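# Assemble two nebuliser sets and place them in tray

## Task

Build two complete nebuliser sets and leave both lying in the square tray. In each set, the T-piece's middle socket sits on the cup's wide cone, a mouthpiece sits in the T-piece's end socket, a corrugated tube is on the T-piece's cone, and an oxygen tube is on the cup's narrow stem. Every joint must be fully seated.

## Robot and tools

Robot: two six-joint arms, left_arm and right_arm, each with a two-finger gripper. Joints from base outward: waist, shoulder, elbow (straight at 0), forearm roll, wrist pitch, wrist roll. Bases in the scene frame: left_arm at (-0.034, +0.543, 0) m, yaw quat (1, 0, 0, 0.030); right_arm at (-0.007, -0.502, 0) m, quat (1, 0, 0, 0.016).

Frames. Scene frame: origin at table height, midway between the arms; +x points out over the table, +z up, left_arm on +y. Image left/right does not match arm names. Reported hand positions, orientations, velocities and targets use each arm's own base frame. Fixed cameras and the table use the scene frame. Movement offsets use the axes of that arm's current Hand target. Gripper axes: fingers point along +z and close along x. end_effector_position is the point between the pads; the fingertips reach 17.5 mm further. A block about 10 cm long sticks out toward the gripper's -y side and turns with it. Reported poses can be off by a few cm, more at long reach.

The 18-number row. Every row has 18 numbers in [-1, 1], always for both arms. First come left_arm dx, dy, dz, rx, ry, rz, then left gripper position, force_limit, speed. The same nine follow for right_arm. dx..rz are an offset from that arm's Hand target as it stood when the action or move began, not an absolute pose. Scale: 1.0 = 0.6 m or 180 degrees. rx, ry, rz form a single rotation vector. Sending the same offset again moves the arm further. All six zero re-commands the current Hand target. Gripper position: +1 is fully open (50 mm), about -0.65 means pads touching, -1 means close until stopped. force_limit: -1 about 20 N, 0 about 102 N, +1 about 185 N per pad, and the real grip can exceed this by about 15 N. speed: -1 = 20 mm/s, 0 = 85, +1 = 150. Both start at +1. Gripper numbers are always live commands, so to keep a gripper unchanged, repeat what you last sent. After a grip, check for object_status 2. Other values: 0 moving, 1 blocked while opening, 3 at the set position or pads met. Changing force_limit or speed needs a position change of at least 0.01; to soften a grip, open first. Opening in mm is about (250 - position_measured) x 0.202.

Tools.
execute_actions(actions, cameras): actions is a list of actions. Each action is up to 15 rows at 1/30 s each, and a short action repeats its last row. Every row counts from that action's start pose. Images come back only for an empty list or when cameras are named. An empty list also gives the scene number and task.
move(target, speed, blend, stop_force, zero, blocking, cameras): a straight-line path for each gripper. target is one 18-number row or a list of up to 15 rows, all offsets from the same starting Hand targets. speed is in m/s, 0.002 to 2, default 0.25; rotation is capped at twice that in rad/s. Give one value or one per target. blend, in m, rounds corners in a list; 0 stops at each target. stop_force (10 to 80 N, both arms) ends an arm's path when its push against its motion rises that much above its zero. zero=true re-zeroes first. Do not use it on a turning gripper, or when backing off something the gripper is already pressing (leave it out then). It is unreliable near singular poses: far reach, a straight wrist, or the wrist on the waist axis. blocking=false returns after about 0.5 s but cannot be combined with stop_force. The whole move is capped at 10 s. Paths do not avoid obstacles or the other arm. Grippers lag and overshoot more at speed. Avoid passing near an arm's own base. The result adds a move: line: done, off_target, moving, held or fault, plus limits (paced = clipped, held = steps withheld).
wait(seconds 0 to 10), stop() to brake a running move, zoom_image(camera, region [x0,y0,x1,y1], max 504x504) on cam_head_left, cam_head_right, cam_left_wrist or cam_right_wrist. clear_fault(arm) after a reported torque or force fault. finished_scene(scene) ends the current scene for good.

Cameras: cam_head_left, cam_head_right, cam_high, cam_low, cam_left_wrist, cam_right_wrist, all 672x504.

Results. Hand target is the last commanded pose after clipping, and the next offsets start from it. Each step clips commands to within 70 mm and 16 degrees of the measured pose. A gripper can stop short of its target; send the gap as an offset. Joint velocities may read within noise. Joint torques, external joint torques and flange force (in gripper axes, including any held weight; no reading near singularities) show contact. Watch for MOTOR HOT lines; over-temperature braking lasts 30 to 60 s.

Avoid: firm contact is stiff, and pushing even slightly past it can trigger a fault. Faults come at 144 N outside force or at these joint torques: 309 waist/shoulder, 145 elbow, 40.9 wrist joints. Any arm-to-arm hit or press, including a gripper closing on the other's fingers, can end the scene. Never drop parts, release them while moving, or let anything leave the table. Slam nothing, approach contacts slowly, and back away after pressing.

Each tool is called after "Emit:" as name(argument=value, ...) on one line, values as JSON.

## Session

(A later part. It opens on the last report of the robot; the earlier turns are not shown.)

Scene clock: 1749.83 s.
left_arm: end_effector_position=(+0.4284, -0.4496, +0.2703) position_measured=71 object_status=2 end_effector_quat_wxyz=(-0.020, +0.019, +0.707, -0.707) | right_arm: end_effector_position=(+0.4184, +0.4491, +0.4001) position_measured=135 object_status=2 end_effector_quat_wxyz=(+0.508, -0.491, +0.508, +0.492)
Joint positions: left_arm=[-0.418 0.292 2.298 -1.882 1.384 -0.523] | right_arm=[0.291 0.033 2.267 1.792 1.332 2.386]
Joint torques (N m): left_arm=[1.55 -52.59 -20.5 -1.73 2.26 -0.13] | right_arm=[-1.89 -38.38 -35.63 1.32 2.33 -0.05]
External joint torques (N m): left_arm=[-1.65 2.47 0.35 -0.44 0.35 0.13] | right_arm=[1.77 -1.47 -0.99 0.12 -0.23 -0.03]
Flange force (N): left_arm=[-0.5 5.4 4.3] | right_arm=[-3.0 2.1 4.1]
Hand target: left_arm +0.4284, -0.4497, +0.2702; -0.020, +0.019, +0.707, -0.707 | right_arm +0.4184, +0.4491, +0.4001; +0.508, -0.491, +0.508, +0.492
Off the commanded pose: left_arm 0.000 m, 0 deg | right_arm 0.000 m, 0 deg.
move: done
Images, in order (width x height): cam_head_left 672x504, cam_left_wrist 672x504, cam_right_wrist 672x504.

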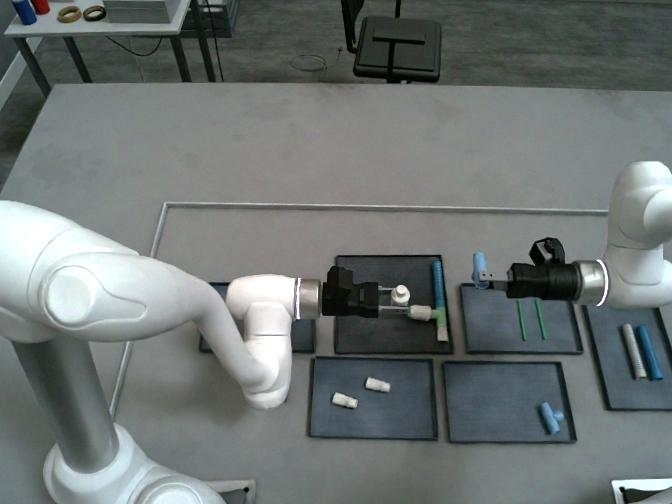

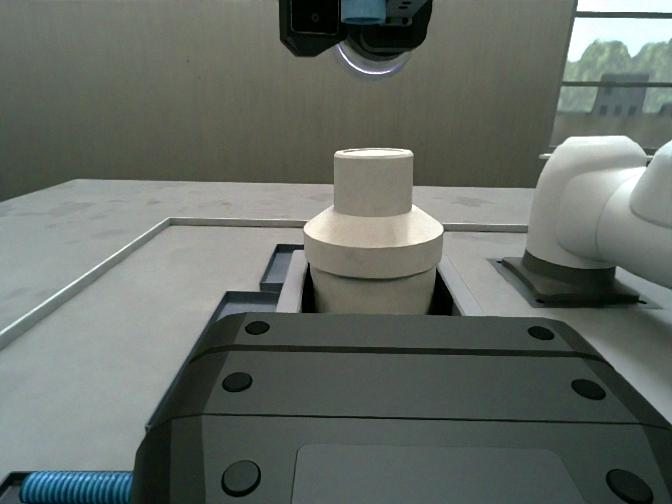

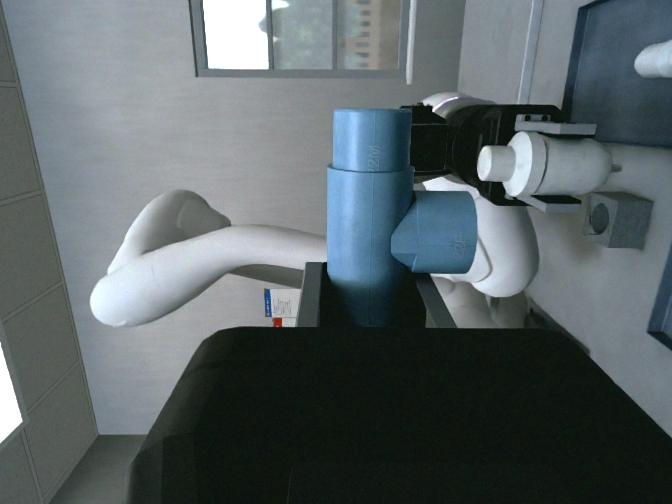

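Emit:
move(target=[0,0,0,0,0,0,-0.97,1,-0.6,0.0633,0.0078,0.2508,0,0,0,-1,1,-0.6], speed=0.2, cameras=["cam_left_wrist", "cam_right_wrist", "cam_head_left", "cam_head_right", "cam_low"])

Emit:
zoom_image(camera="cam_right_wrist", region=[310, 140, 530, 310])

Emit:
zoom_image(camera="cam_left_wrist", region=[220, 40, 500, 270])

Emit:
zoom_image(camera="cam_low", region=[165, 125, 215, 185])

Emit:
zoom_image(camera="cam_head_left", region=[375, 255, 431, 325])

Emit:
zoom_image(camera="cam_head_right", region=[350, 255, 406, 325])

Scene clock: 1757.40 s.
left_arm: end_effector_position=(+0.4284, -0.4497, +0.2702) position_measured=71 object_status=2 end_effector_quat_wxyz=(-0.020, +0.019, +0.707, -0.707) | right_arm: end_effector_position=(+0.4186, +0.5996, +0.3624) position_measured=135 object_status=2 end_effector_quat_wxyz=(+0.508, -0.491, +0.508, +0.492)
Joint positions: left_arm=[-0.418 0.292 2.298 -1.882 1.384 -0.523] | right_arm=[0.58 0.195 2.17 2.037 1.157 2.248]
Joint torques (N m): left_arm=[1.66 -52.91 -20.47 -1.72 2.29 -0.14] | right_arm=[-2.75 -54.91 -34.26 0.22 2.62 -0.05]
External joint torques (N m): left_arm=[-1.62 2.49 0.12 -0.46 0.33 0.14] | right_arm=[2.58 -0.97 -1.03 0.14 -0.24 -0.03]
Flange force (N): left_arm=[-0.9 5.4 4.4] | right_arm=[-2.1 2.8 4.9]
Hand target: left_arm +0.4284, -0.4497, +0.2702; -0.020, +0.019, +0.707, -0.707 | right_arm +0.4186, +0.5997, +0.3623; +0.508, -0.491, +0.508, +0.492
Off the commanded pose: left_arm 0.000 m, 0 deg | right_arm 0.000 m, 0 deg.
move: done
Images, in order (width x height): cam_head_left 672x504, cam_head_right 672x504, cam_low 672x504, cam_left_wrist 672x504, cam_right_wrist 672x504.

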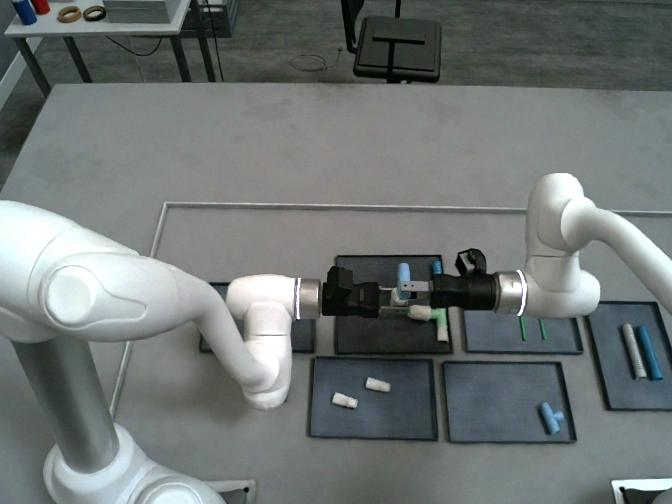

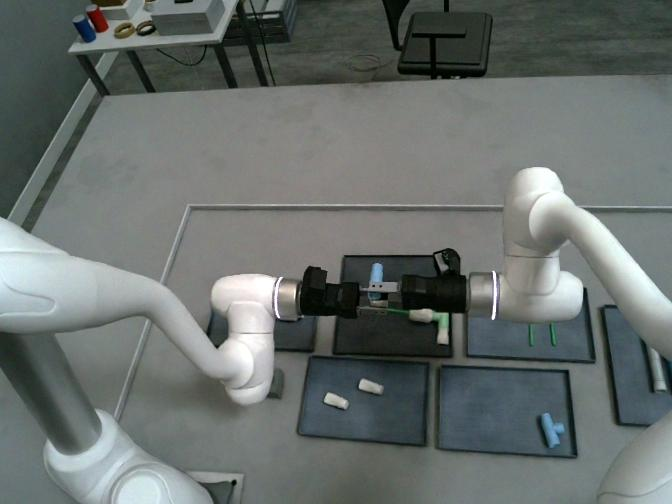

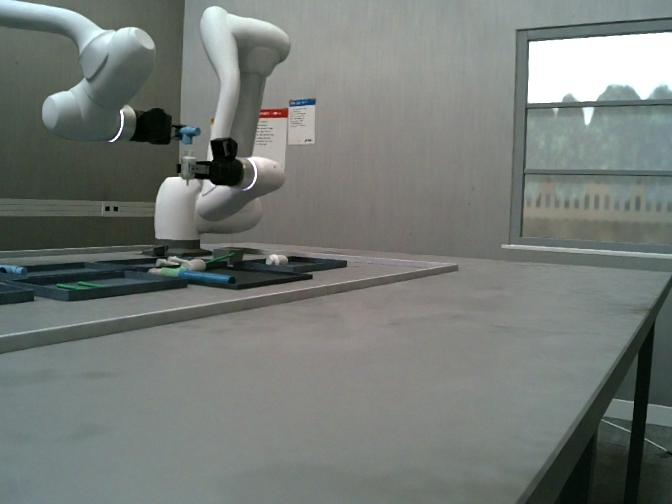

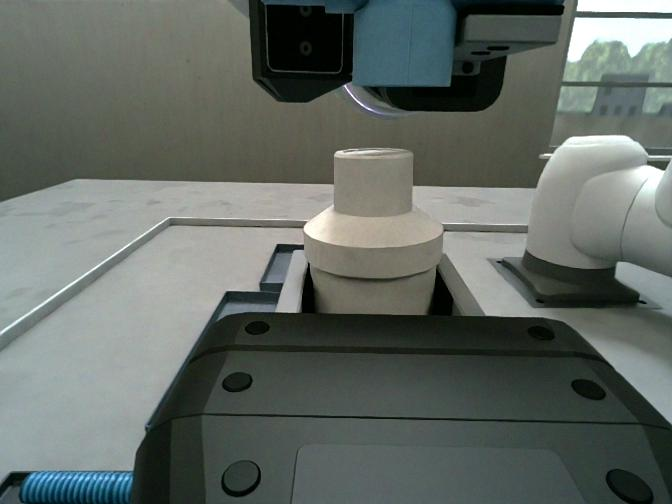

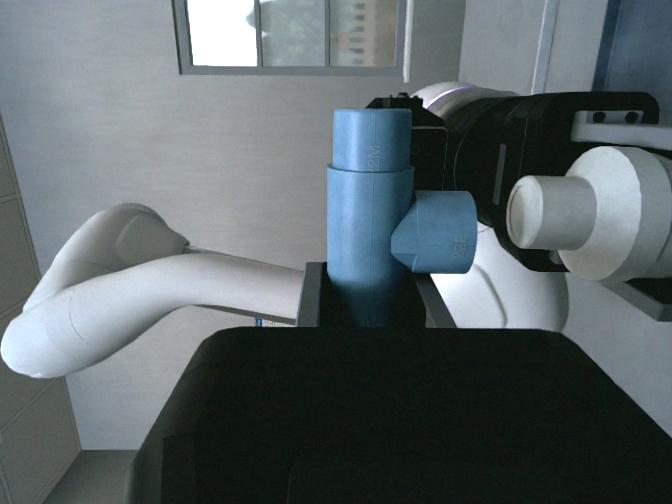

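Scaled by 2.291 from the camera's 672x504 image, which has a finer 960x720 frame.

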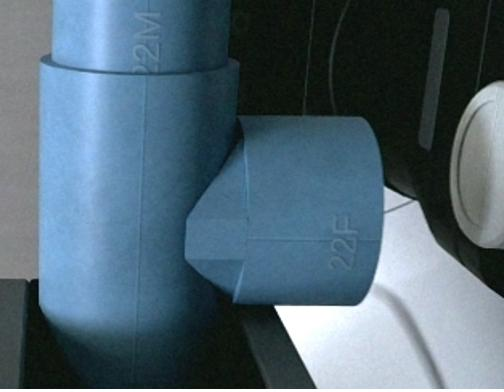

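Scaled by 1.800 from the camera's 672x504 image, which has a finer 960x720 frame.

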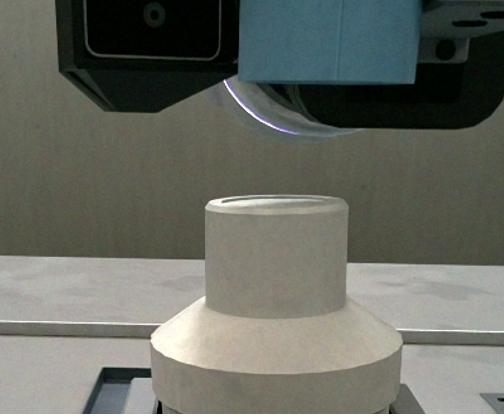

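Scaled by 8.400 from the camera's 672x504 image, which has a finer 960x720 frame.

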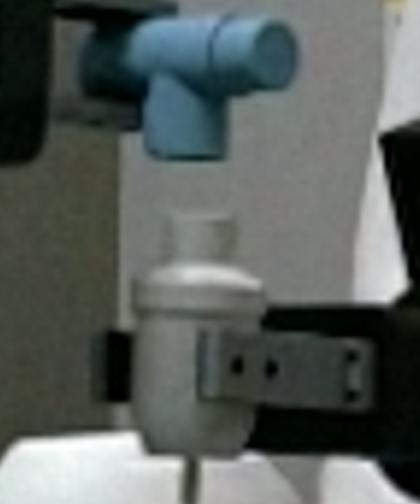

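Scaled by 7.200 from the camera's 672x504 image, which has a finer 960x720 frame.

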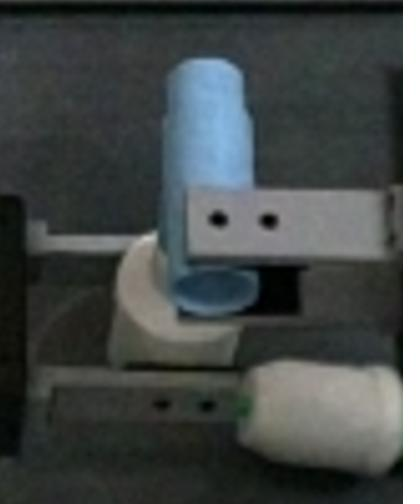

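Scaled by 7.200 from the camera's 672x504 image, which has a finer 960x720 frame.

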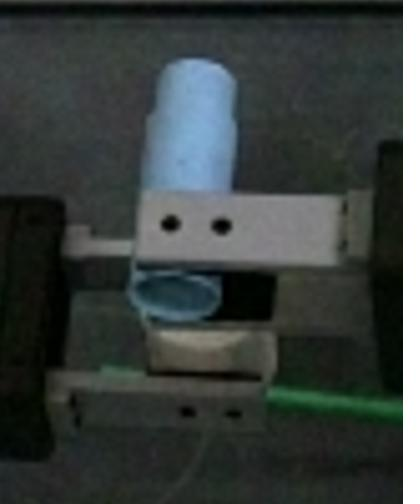

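Emit:
zoom_image(camera="cam_low", region=[174, 138, 204, 188])

Scaled by 10.080 from the camera's 672x504 image, which has a finer 960x720 frame.

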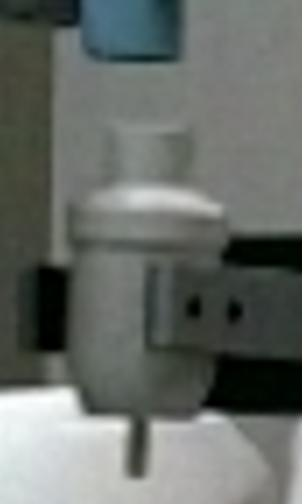

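Emit:
move(target=[0,0,0,0,0,0.0122,-0.97,1,-0.6,0,-0.0077,0,0,0,0,-1,1,-0.6], speed=0.1, cameras=["cam_left_wrist", "cam_right_wrist", "cam_head_left", "cam_head_right", "cam_low"])

Emit:
zoom_image(camera="cam_low", region=[174, 122, 210, 188])

Emit:
zoom_image(camera="cam_left_wrist", region=[280, 50, 470, 290])

Emit:
zoom_image(camera="cam_right_wrist", region=[400, 130, 670, 300])

Emit:
zoom_image(camera="cam_head_left", region=[375, 255, 431, 325])

Emit:
zoom_image(camera="cam_head_right", region=[350, 255, 406, 325])

Scene clock: 1808.33 s.
left_arm: end_effector_position=(+0.4284, -0.4497, +0.2702) position_measured=71 object_status=2 end_effector_quat_wxyz=(-0.007, +0.033, +0.706, -0.707) | right_arm: end_effector_position=(+0.4232, +0.5995, +0.3623) position_measured=135 object_status=2 end_effector_quat_wxyz=(+0.508, -0.491, +0.508, +0.492)
Joint positions: left_arm=[-0.418 0.292 2.298 -1.882 1.384 -0.485] | right_arm=[0.575 0.2 2.164 2.032 1.16 2.251]
Joint torques (N m): left_arm=[1.84 -53.03 -20.57 -1.69 2.29 -0.13] | right_arm=[-1.78 -55.31 -34.36 0.29 2.61 -0.04]
External joint torques (N m): left_arm=[-1.99 2.69 0.16 -0.5 0.33 0.13] | right_arm=[1.61 -1.27 -1.04 0.1 -0.23 -0.04]
Flange force (N): left_arm=[-0.5 5.8 5.3] | right_arm=[-2.6 1.9 3.0]
Hand target: left_arm +0.4284, -0.4497, +0.2702; -0.007, +0.033, +0.706, -0.707 | right_arm +0.4232, +0.5995, +0.3623; +0.508, -0.491, +0.508, +0.492
Off the commanded pose: left_arm 0.000 m, 0 deg | right_arm 0.000 m, 0 deg.
move: done
Images, in order (width x height): cam_head_left 672x504, cam_head_right 672x504, cam_low 672x504, cam_left_wrist 672x504, cam_right_wrist 672x504.

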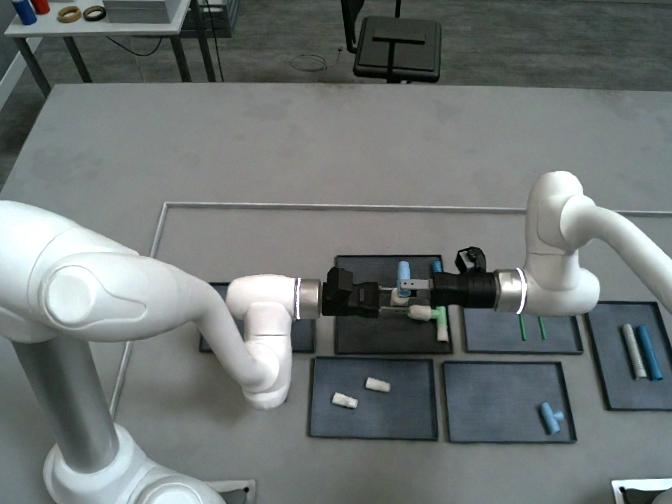

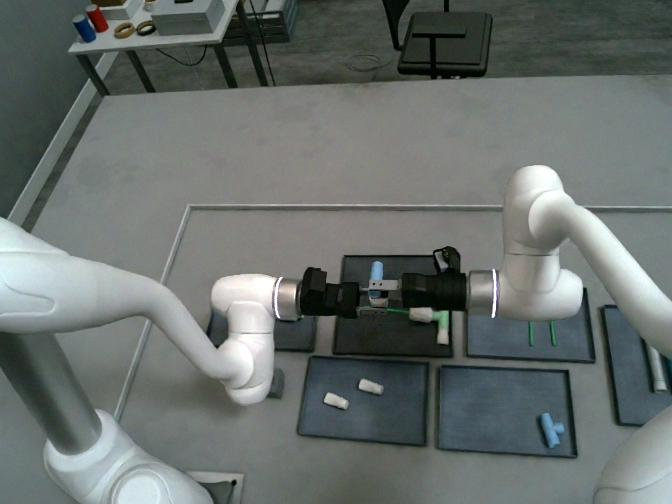

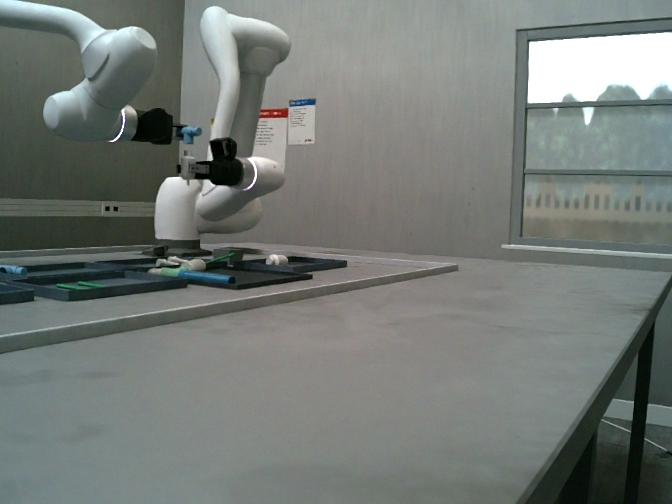

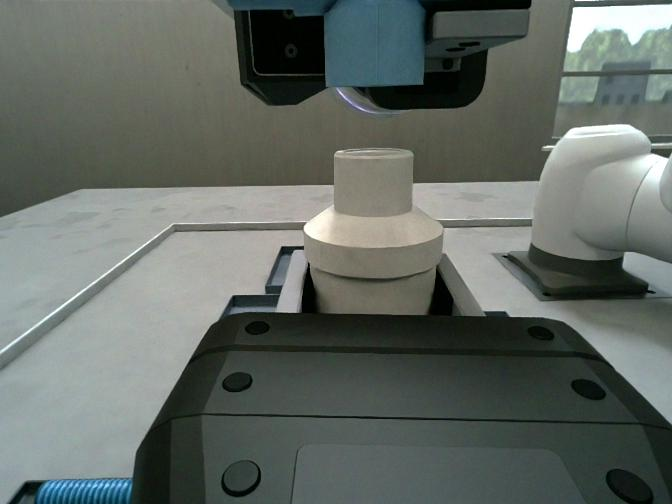

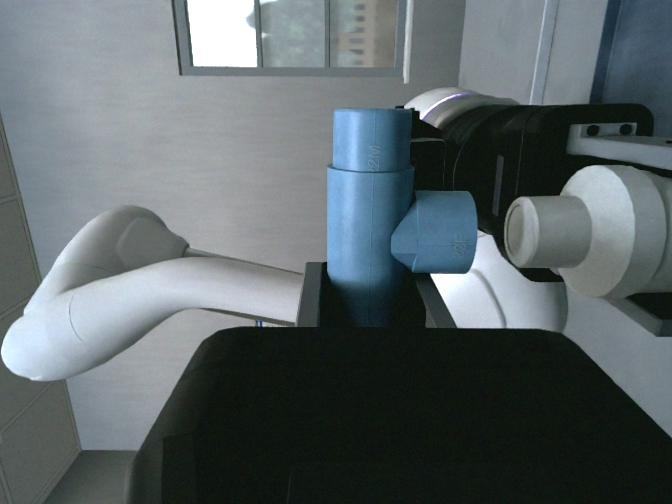

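Scaled by 7.636 from the camera's 672x504 image, which has a finer 960x720 frame.

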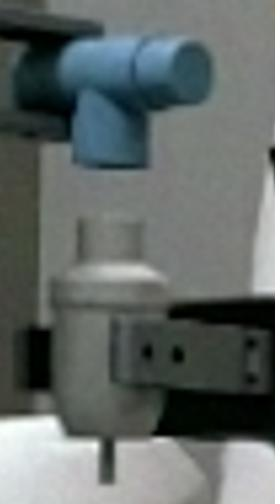

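Scaled by 2.100 from the camera's 672x504 image, which has a finer 960x720 frame.

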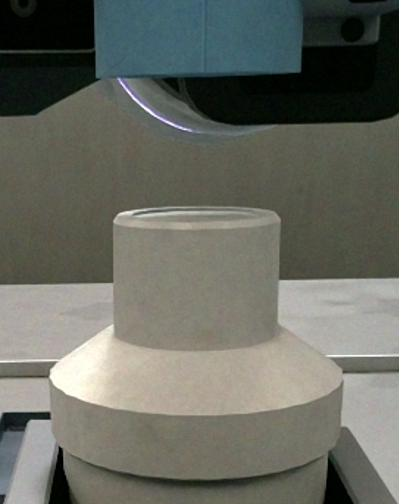

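Scaled by 1.867 from the camera's 672x504 image, which has a finer 960x720 frame.

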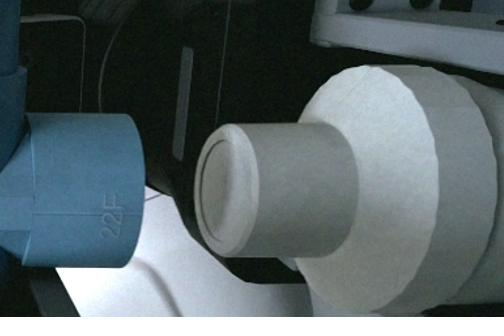

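Scaled by 7.200 from the camera's 672x504 image, which has a finer 960x720 frame.

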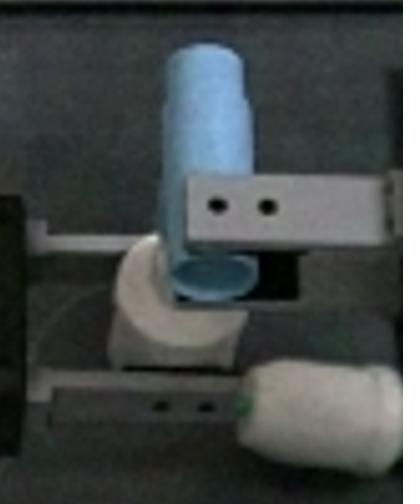

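Scaled by 7.200 from the camera's 672x504 image, which has a finer 960x720 frame.

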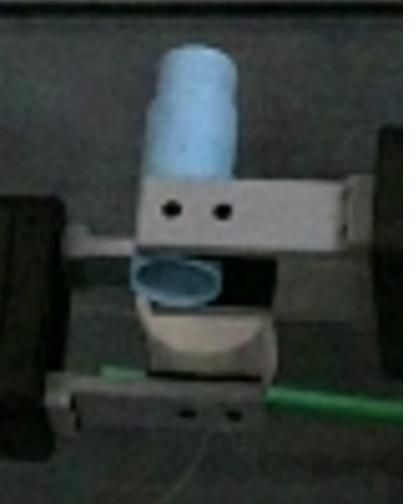

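Emit:
move(target=[[0,0,0,0,0,0,-0.97,1,-0.6,0.0083,-0.0005,-0.0002,0,0,0,-1,1,-0.6],[0,0,0,0,0,0,-0.97,1,-0.6,0.045,-0.0005,-0.0002,0,0,0,-1,1,-0.6]], speed=[0.03, 0.01], stop_force=12, cameras=["cam_left_wrist", "cam_right_wrist", "cam_low"])

Emit:
zoom_image(camera="cam_low", region=[174, 122, 210, 188])

Emit:
zoom_image(camera="cam_left_wrist", region=[280, 90, 470, 290])

Emit:
zoom_image(camera="cam_right_wrist", region=[400, 130, 600, 300])

Scene clock: 1832.33 s.
left_arm: end_effector_position=(+0.4284, -0.4497, +0.2702) position_measured=71 object_status=2 end_effector_quat_wxyz=(-0.007, +0.033, +0.706, -0.707) | right_arm: end_effector_position=(+0.4234, +0.5994, +0.3354) position_measured=135 object_status=2 end_effector_quat_wxyz=(+0.508, -0.491, +0.508, +0.492)
Joint positions: left_arm=[-0.418 0.292 2.298 -1.882 1.384 -0.485] | right_arm=[0.574 0.239 2.182 2.053 1.186 2.196]
Joint torques (N m): left_arm=[2.47 -60.92 -20.27 -1.43 6.33 0.19] | right_arm=[-10.72 -49.84 -27.29 0.12 -1.76 0.03]
External joint torques (N m): left_arm=[-2.65 10.58 -0.07 -0.75 -3.71 -0.19] | right_arm=[10.74 -9.16 -6.47 0.16 4.25 -0.1]
Flange force (N): left_arm=[-7.9 17.0 13.9] | right_arm=[-13.2 10.3 12.7]
Hand target: left_arm +0.4284, -0.4497, +0.2702; -0.007, +0.033, +0.706, -0.707 | right_arm +0.4234, +0.5994, +0.3353; +0.508, -0.491, +0.508, +0.492
Off the commanded pose: left_arm 0.000 m, 0 deg | right_arm 0.000 m, 0 deg.
move: done
Images, in order (width x height): cam_low 672x504, cam_left_wrist 672x504, cam_right_wrist 672x504.

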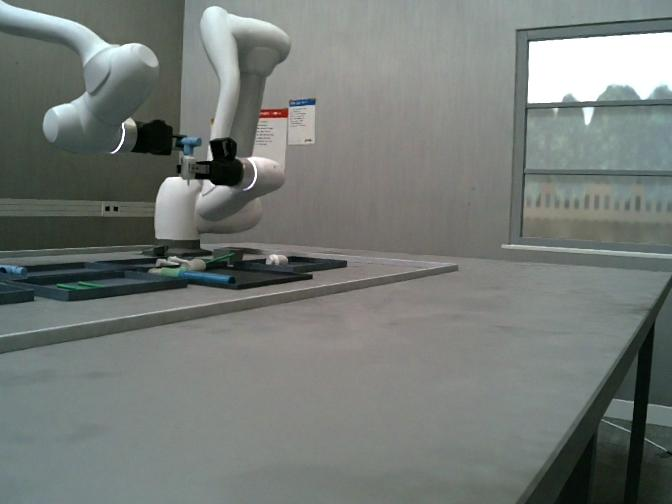

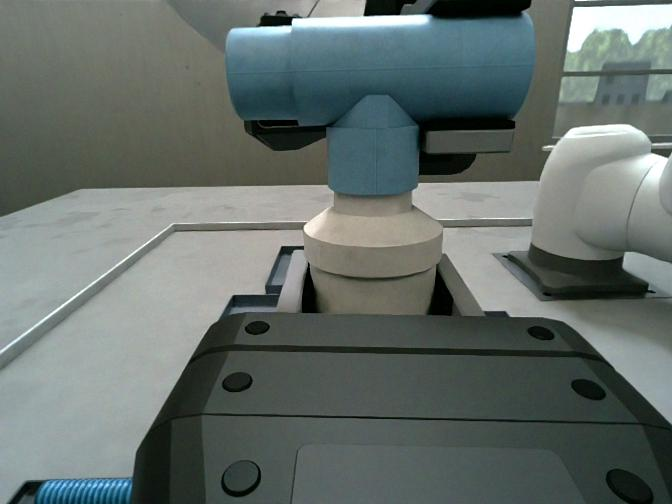

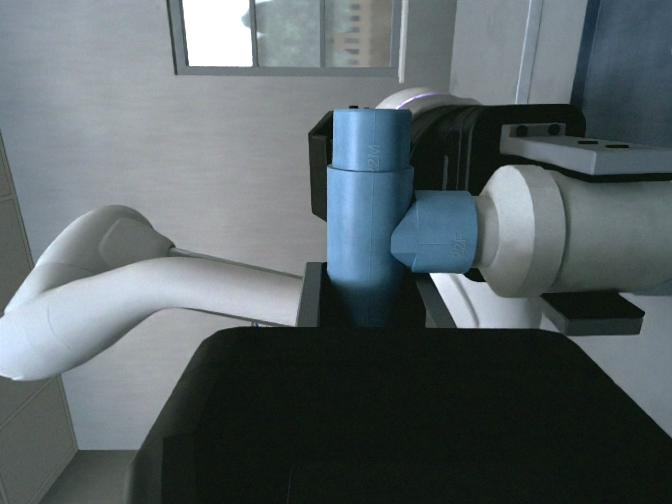

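Scaled by 7.636 from the camera's 672x504 image, which has a finer 960x720 frame.

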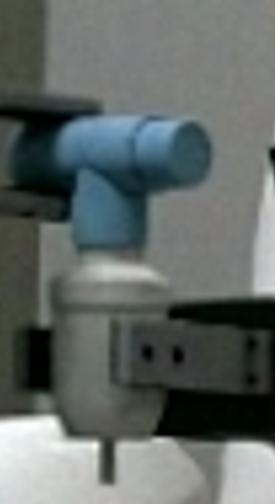

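Scaled by 2.520 from the camera's 672x504 image, which has a finer 960x720 frame.

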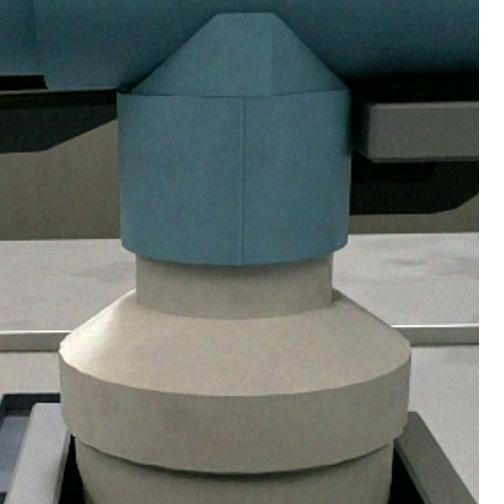

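Scaled by 2.520 from the camera's 672x504 image, which has a finer 960x720 frame.

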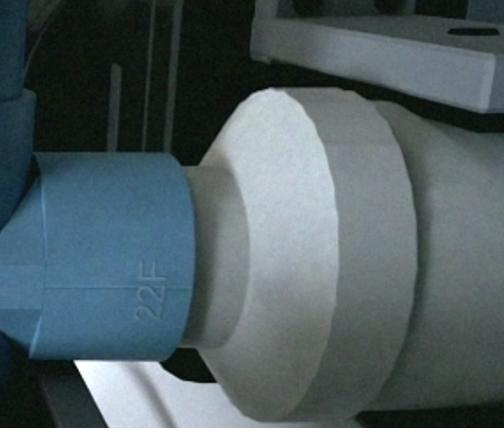

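Emit:
move(target=[[0,0,0,0,0,0,-0.97,1,-0.6,0.0017,0.000868,0.002812,0.02222,0,0,-1,1,-0.6],[0,0,0,0,0,0,-0.97,1,-0.6,0.0033,-0.001062,-0.002745,-0.02222,0,0,-1,1,-0.6],[0,0,0,0,0,0,-0.97,1,-0.6,0.0045,0.000868,0.002812,0.02222,0,0,-1,1,-0.6],[0,0,0,0,0,0,-0.97,1,-0.6,0.005,0,0,0,0,0,-1,1,-0.6]], speed=0.06, cameras=["cam_left_wrist"])

Scene clock: 1866.33 s.
left_arm: end_effector_position=(+0.4284, -0.4497, +0.2702) position_measured=71 object_status=2 end_effector_quat_wxyz=(-0.007, +0.033, +0.706, -0.707) | right_arm: end_effector_position=(+0.4234, +0.5994, +0.3323) position_measured=135 object_status=2 end_effector_quat_wxyz=(+0.508, -0.491, +0.508, +0.492)
Joint positions: left_arm=[-0.418 0.292 2.298 -1.882 1.384 -0.485] | right_arm=[0.574 0.243 2.184 2.055 1.189 2.19]
Joint torques (N m): left_arm=[4.94 -64.21 -20.96 -1.54 7.79 0.41] | right_arm=[-13.73 -46.1 -22.55 -0.73 -3.56 0.29]
External joint torques (N m): left_arm=[-4.79 13.49 0.47 -0.66 -5.16 -0.41] | right_arm=[13.38 -12.65 -10.81 1.04 6.04 -0.37]
Flange force (N): left_arm=[-8.4 21.1 20.1] | right_arm=[-18.2 10.9 18.3]
Hand target: left_arm +0.4284, -0.4497, +0.2702; -0.007, +0.033, +0.706, -0.707 | right_arm +0.4234, +0.5994, +0.3323; +0.508, -0.491, +0.508, +0.492
Off the commanded pose: left_arm 0.000 m, 0 deg | right_arm 0.000 m, 0 deg.
move: done
Images, in order (width x height): cam_left_wrist 672x504.

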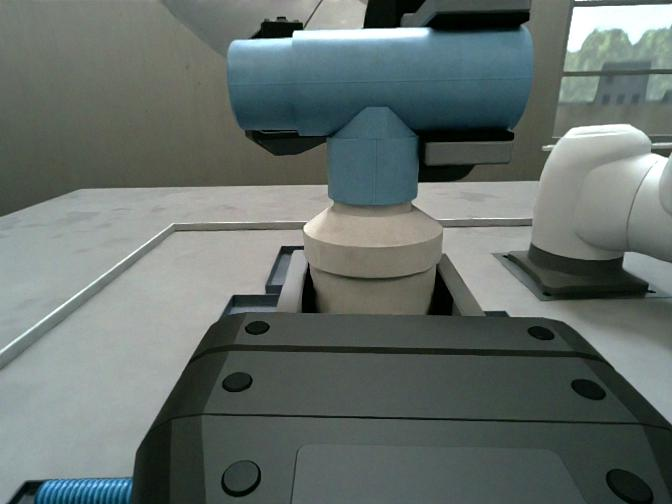

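Emit:
zoom_image(camera="cam_left_wrist", region=[290, 130, 460, 258])

Scaled by 2.965 from the camera's 672x504 image, which has a finer 960x720 frame.

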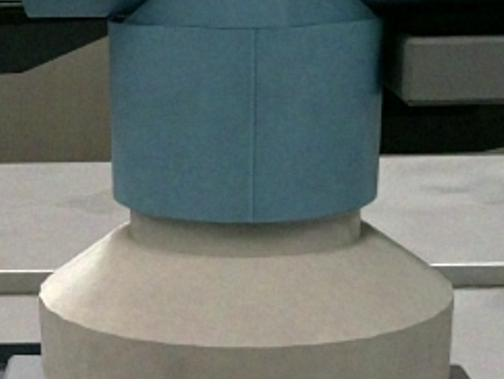

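Emit:
move(target=[[0,0,0,0,0,0,-0.97,1,-0.6,0.0015,0.000868,0.002812,0.02222,0,0,-1,1,-0.6],[0,0,0,0,0,0,-0.97,1,-0.6,0.0028,-0.001062,-0.002745,-0.02222,0,0,-1,1,-0.6],[0,0,0,0,0,0,-0.97,1,-0.6,0.0038,0.000868,0.002812,0.02222,0,0,-1,1,-0.6],[0,0,0,0,0,0,-0.97,1,-0.6,0.0043,0,0,0,0,0,-1,1,-0.6]], speed=0.06, cameras=["cam_left_wrist"])

Emit:
zoom_image(camera="cam_left_wrist", region=[290, 130, 460, 258])

Scene clock: 1876.27 s.
left_arm: end_effector_position=(+0.4284, -0.4497, +0.2702) position_measured=71 object_status=2 end_effector_quat_wxyz=(-0.007, +0.033, +0.706, -0.707) | right_arm: end_effector_position=(+0.4234, +0.5994, +0.3298) position_measured=135 object_status=2 end_effector_quat_wxyz=(+0.508, -0.491, +0.508, +0.492)
Joint positions: left_arm=[-0.418 0.292 2.298 -1.882 1.384 -0.485] | right_arm=[0.575 0.247 2.186 2.057 1.192 2.185]
Joint torques (N m): left_arm=[5.78 -70.44 -23.06 -2.11 10.74 0.36] | right_arm=[-17.52 -39.29 -16.49 -2.07 -6.91 0.34]
External joint torques (N m): left_arm=[-5.92 20.06 2.72 -0.07 -8.11 -0.36] | right_arm=[17.24 -19.75 -16.83 2.37 9.4 -0.42]
Flange force (N): left_arm=[-10.3 32.0 25.4] | right_arm=[-28.1 13.8 23.8]
Hand target: left_arm +0.4284, -0.4497, +0.2702; -0.007, +0.033, +0.706, -0.707 | right_arm +0.4234, +0.5994, +0.3298; +0.508, -0.491, +0.508, +0.492
Off the commanded pose: left_arm 0.000 m, 0 deg | right_arm 0.000 m, 0 deg.
move: done
Images, in order (width x height): cam_left_wrist 672x504.

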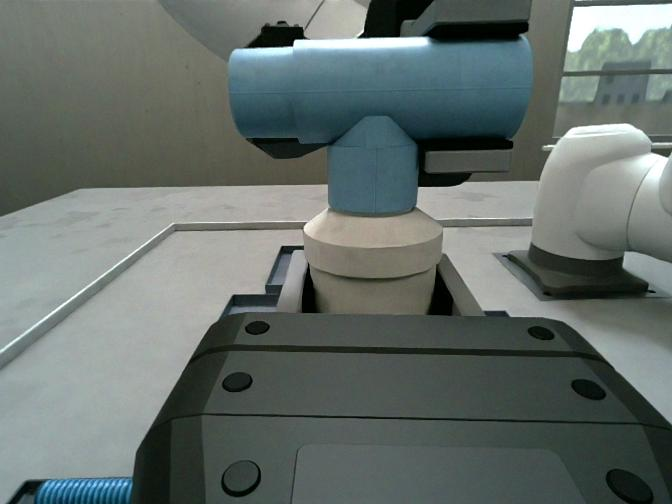

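Scaled by 2.965 from the camera's 672x504 image, which has a finer 960x720 frame.

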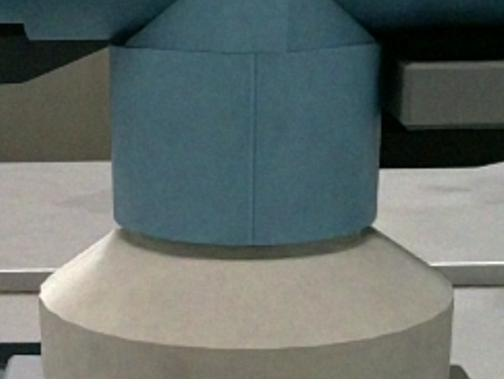

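Emit:
move(target=[[0,0,0,0,0,0,-0.97,1,-0.6,0.0013,0.000868,0.002812,0.02222,0,0,-1,1,-0.6],[0,0,0,0,0,0,-0.97,1,-0.6,0.0023,-0.001062,-0.002745,-0.02222,0,0,-1,1,-0.6],[0,0,0,0,0,0,-0.97,1,-0.6,0.0025,0,0,0,0,0,-1,1,-0.6]], speed=0.06, cameras=["cam_left_wrist", "cam_head_left"])

Emit:
zoom_image(camera="cam_left_wrist", region=[290, 130, 460, 258])

Scene clock: 1883.10 s.
left_arm: end_effector_position=(+0.4284, -0.4497, +0.2702) position_measured=71 object_status=2 end_effector_quat_wxyz=(-0.007, +0.033, +0.706, -0.707) | right_arm: end_effector_position=(+0.4234, +0.5994, +0.3282) position_measured=135 object_status=2 end_effector_quat_wxyz=(+0.508, -0.491, +0.508, +0.492)
Joint positions: left_arm=[-0.418 0.292 2.298 -1.882 1.384 -0.485] | right_arm=[0.574 0.249 2.187 2.058 1.193 2.182]
Joint torques (N m): left_arm=[-0.95 -79.05 -29.58 -4.36 14.44 0.06] | right_arm=[-15.05 -27.37 -13.18 -2.81 -11.45 0.32]
External joint torques (N m): left_arm=[0.63 28.6 8.93 2.13 -11.8 -0.06] | right_arm=[14.9 -32.42 -20.18 3.11 13.97 -0.4]
Flange force (N): left_arm=[-13.9 47.9 12.1] | right_arm=[-44.2 18.0 9.9]
Hand target: left_arm +0.4284, -0.4497, +0.2702; -0.007, +0.033, +0.706, -0.707 | right_arm +0.4234, +0.5994, +0.3283; +0.508, -0.491, +0.508, +0.492
Off the commanded pose: left_arm 0.000 m, 0 deg | right_arm 0.000 m, 0 deg.
move: done
Images, in order (width x height): cam_head_left 672x504, cam_left_wrist 672x504.

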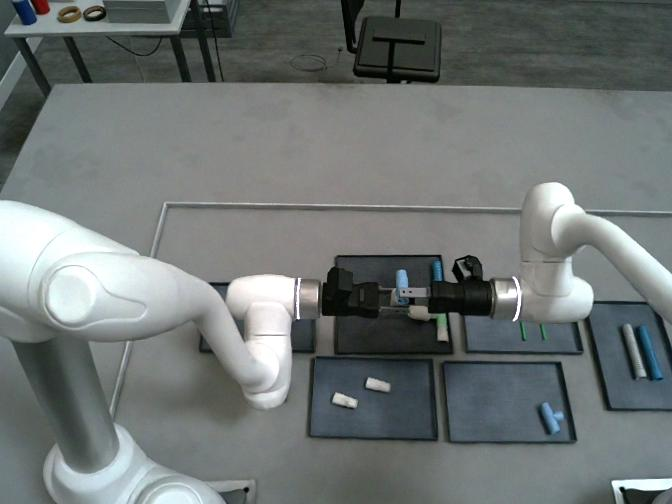

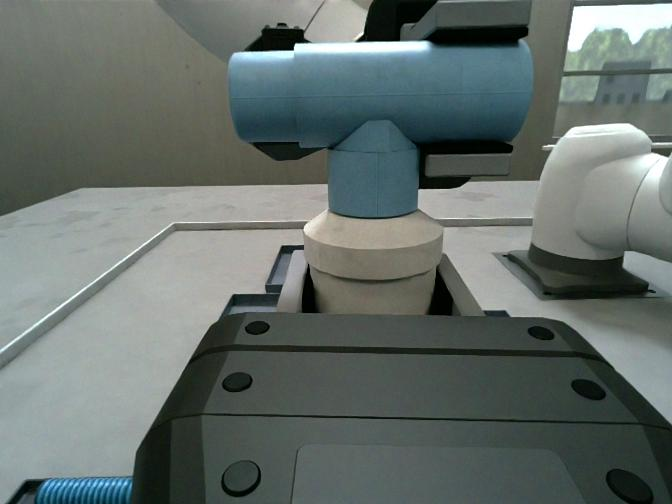

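Scaled by 2.965 from the camera's 672x504 image, which has a finer 960x720 frame.

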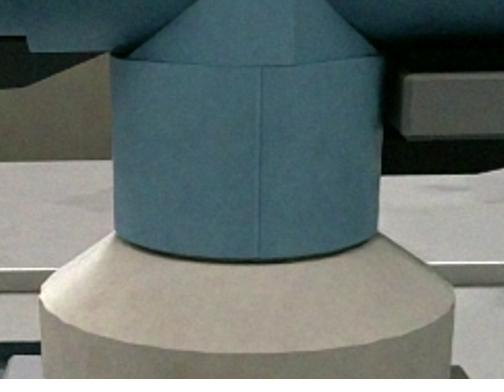

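Emit:
move(target=[[0,0,0,0,0,0,-0.97,1,-0.6,0.0008,0.000868,0.002812,0.02222,0,0,-1,1,-0.6],[0,0,0,0,0,0,-0.97,1,-0.6,0.0013,-0.001062,-0.002745,-0.02222,0,0,-1,1,-0.6],[0,0,0,0,0,0,-0.97,1,-0.6,0.0013,0,0,0,0,0,-1,1,-0.6]], speed=0.06, cameras=["cam_left_wrist"])

Emit:
zoom_image(camera="cam_left_wrist", region=[290, 130, 460, 258])

Scene clock: 1892.70 s.
left_arm: end_effector_position=(+0.4284, -0.4497, +0.2703) position_measured=71 object_status=2 end_effector_quat_wxyz=(-0.007, +0.033, +0.706, -0.707) | right_arm: end_effector_position=(+0.4234, +0.5994, +0.3275) position_measured=135 object_status=2 end_effector_quat_wxyz=(+0.508, -0.491, +0.508, +0.492)
Joint positions: left_arm=[-0.418 0.292 2.298 -1.882 1.384 -0.485] | right_arm=[0.574 0.251 2.187 2.059 1.194 2.18]
Joint torques (N m): left_arm=[-2.13 -81.38 -31.03 -4.78 15.55 0.02] | right_arm=[-14.7 -23.7 -12.03 -2.96 -12.75 0.26]
External joint torques (N m): left_arm=[2.05 30.94 10.66 2.59 -12.93 -0.02] | right_arm=[14.76 -36.29 -21.35 3.23 15.28 -0.34]
Flange force (N): left_arm=[-14.4 52.1 9.5] | right_arm=[-49.5 19.5 6.8]
Hand target: left_arm +0.4284, -0.4497, +0.2702; -0.007, +0.033, +0.706, -0.707 | right_arm +0.4234, +0.5994, +0.3275; +0.508, -0.491, +0.508, +0.492
Off the commanded pose: left_arm 0.000 m, 0 deg | right_arm 0.000 m, 0 deg.
move: done
Images, in order (width x height): cam_left_wrist 672x504.

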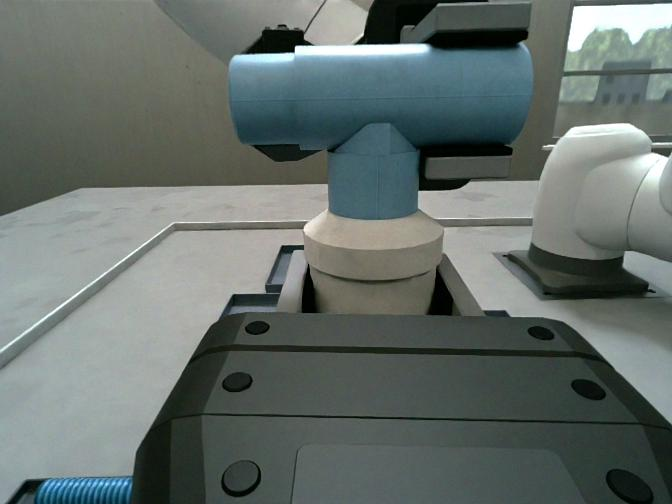

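Scaled by 2.965 from the camera's 672x504 image, which has a finer 960x720 frame.

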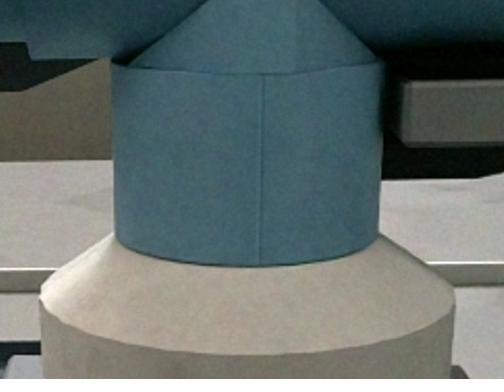

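Emit:
move(target=[[0,0,0,0,0,0,-0.97,1,-0.6,-0.001,0,0,0,0,0,-1,1,-0.6],[0,0,0,0,0,0,-0.97,1,-0.6,-0.001,0,0,0,0,0,0.45,1,-0.6],[0,0,0,0,0,0,-0.97,1,-0.6,-0.001,0,-0.1333,0,0,0,0.45,1,-0.6]], speed=[0.05, 0.05, 0.15], cameras=["cam_left_wrist", "cam_low"])

Scene clock: 1900.53 s.
left_arm: end_effector_position=(+0.4284, -0.4497, +0.2702) position_measured=71 object_status=2 end_effector_quat_wxyz=(-0.007, +0.033, +0.706, -0.707) | right_arm: end_effector_position=(+0.4208, +0.5195, +0.3280) position_measured=85 object_status=3 end_effector_quat_wxyz=(+0.508, -0.491, +0.508, +0.492)
Joint positions: left_arm=[-0.418 0.292 2.298 -1.882 1.384 -0.485] | right_arm=[0.435 0.19 2.269 1.945 1.284 2.199]
Joint torques (N m): left_arm=[1.6 -52.92 -20.55 -1.73 2.29 -0.14] | right_arm=[-2.28 -51.1 -31.4 0.55 2.66 -0.04]
External joint torques (N m): left_arm=[-1.68 2.6 0.12 -0.46 0.33 0.14] | right_arm=[2.13 -1.26 -1 0.16 -0.18 -0.04]
Flange force (N): left_arm=[-0.8 5.6 4.6] | right_arm=[-2.7 2.2 4.6]
Hand target: left_arm +0.4284, -0.4497, +0.2702; -0.007, +0.033, +0.706, -0.707 | right_arm +0.4208, +0.5195, +0.3280; +0.508, -0.491, +0.508, +0.492
Off the commanded pose: left_arm 0.000 m, 0 deg | right_arm 0.000 m, 0 deg.
move: done
Images, in order (width x height): cam_low 672x504, cam_left_wrist 672x504.

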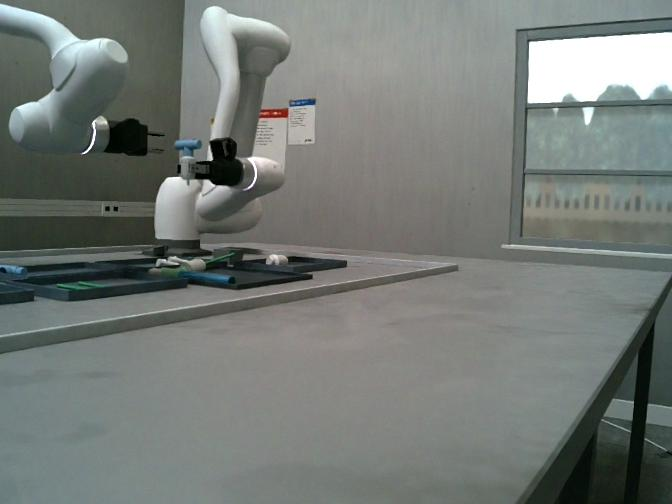

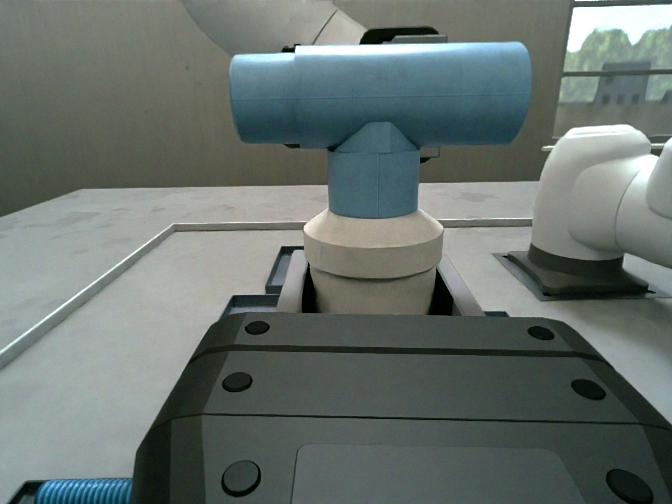

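Emit:
move(target=[[-0.1667,0,0,0,0,0,-0.97,1,-0.6,-0.0033,0.1523,0.0293,0.19245,0.19245,0.19245,0.45,1,-0.6],[-0.1667,0,0,0,0,0,-0.97,1,-0.6,0.18,0.1063,0.2058,0.3849,0.3849,0.3849,0.45,1,-0.6]], speed=0.3, blend=[0.04, 0], cameras=["cam_right_wrist", "cam_head_right"])

Scene clock: 1922.60 s.
left_arm: end_effector_position=(+0.5282, -0.4553, +0.2740) position_measured=71 object_status=2 end_effector_quat_wxyz=(-0.007, +0.033, +0.706, -0.707) | right_arm: end_effector_position=(+0.3610, +0.6451, +0.2202) position_measured=85 object_status=3 end_effector_quat_wxyz=(+0.000, +0.016, +1.000, +0.001)
Joint positions: left_arm=[-0.355 0.394 2.116 -1.815 1.396 -0.573] | right_arm=[1.013 0.37 1.605 0.002 1.166 5.758]
Joint torques (N m): left_arm=[1.42 -65.96 -23.37 -1.89 2.13 -0.15] | right_arm=[-1.9 -77.84 -38.89 3.74 0.26 0.04]
External joint torques (N m): left_arm=[-1.48 2.58 0.12 -0.44 0.34 0.15] | right_arm=[1.46 -0.89 -1.43 0.23 -0.21 -0.04]
Flange force (N): left_arm=[-1.3 4.6 3.4] | right_arm=[0.9 2.4 -1.7]
Hand target: left_arm +0.5282, -0.4553, +0.2740; -0.007, +0.033, +0.706, -0.707 | right_arm +0.3610, +0.6452, +0.2202; +0.000, +0.016, +1.000, +0.001
Off the commanded pose: left_arm 0.000 m, 0 deg | right_arm 0.000 m, 0 deg.
move: done; limits=paced
Images, in order (width x height): cam_head_right 672x504, cam_right_wrist 672x504.

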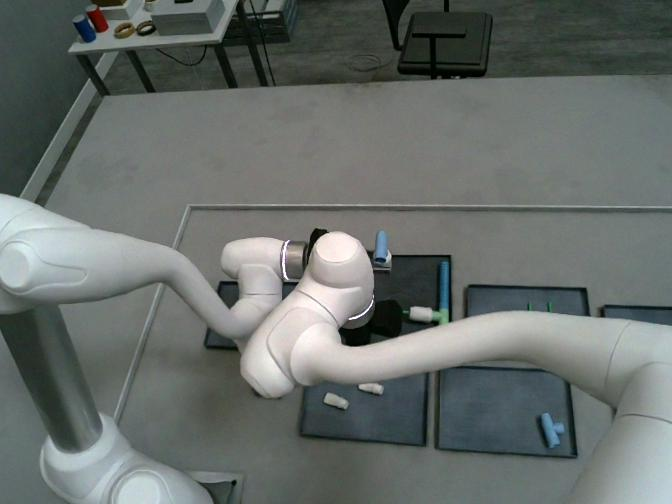

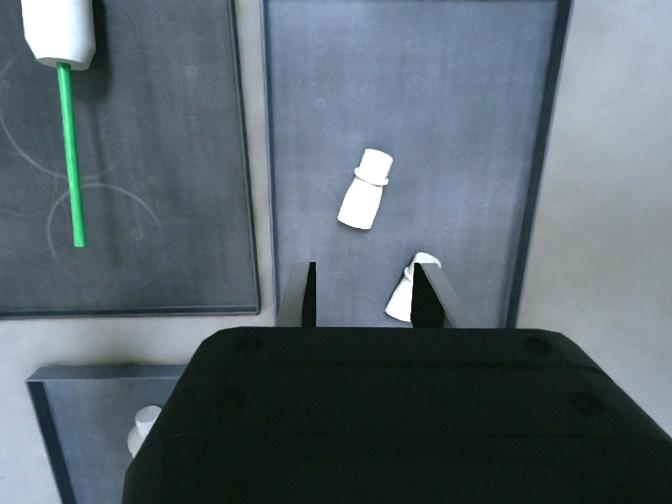

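Emit:
move(target=[0,0,0,0,0,0,-0.97,1,-0.6,0.0195,0.0083,0.2003,0.05248,0.00691,0.08314,0.45,1,-0.6], speed=0.25, cameras=["cam_right_wrist"])

Scene clock: 1937.17 s.
left_arm: end_effector_position=(+0.5282, -0.4553, +0.2740) position_measured=71 object_status=2 end_effector_quat_wxyz=(-0.007, +0.033, +0.706, -0.707) | right_arm: end_effector_position=(+0.3494, +0.6507, +0.1001) position_measured=85 object_status=3 end_effector_quat_wxyz=(-0.013, +0.146, +0.986, -0.081)
Joint positions: left_arm=[-0.355 0.394 2.116 -1.815 1.396 -0.573] | right_arm=[1.046 0.53 1.609 -0.04 1.163 6.071]
Joint torques (N m): left_arm=[1.85 -66.21 -23.31 -1.87 2.14 -0.19] | right_arm=[-2.21 -89.13 -35.21 3.32 0.76 0.02]
External joint torques (N m): left_arm=[-1.58 2.68 -0.03 -0.46 0.33 0.19] | right_arm=[2.16 -1.5 -1.26 0.26 -0.21 -0.02]
Flange force (N): left_arm=[-1.6 4.8 3.7] | right_arm=[2.6 0.9 -2.0]
Hand target: left_arm +0.5282, -0.4553, +0.2740; -0.007, +0.033, +0.706, -0.707 | right_arm +0.3494, +0.6507, +0.1000; -0.013, +0.146, +0.986, -0.081
Off the commanded pose: left_arm 0.000 m, 0 deg | right_arm 0.000 m, 0 deg.
move: done
Images, in order (width x height): cam_right_wrist 672x504.

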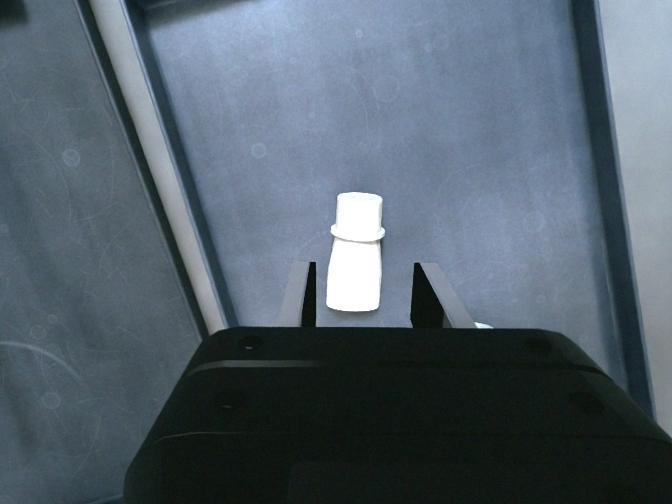

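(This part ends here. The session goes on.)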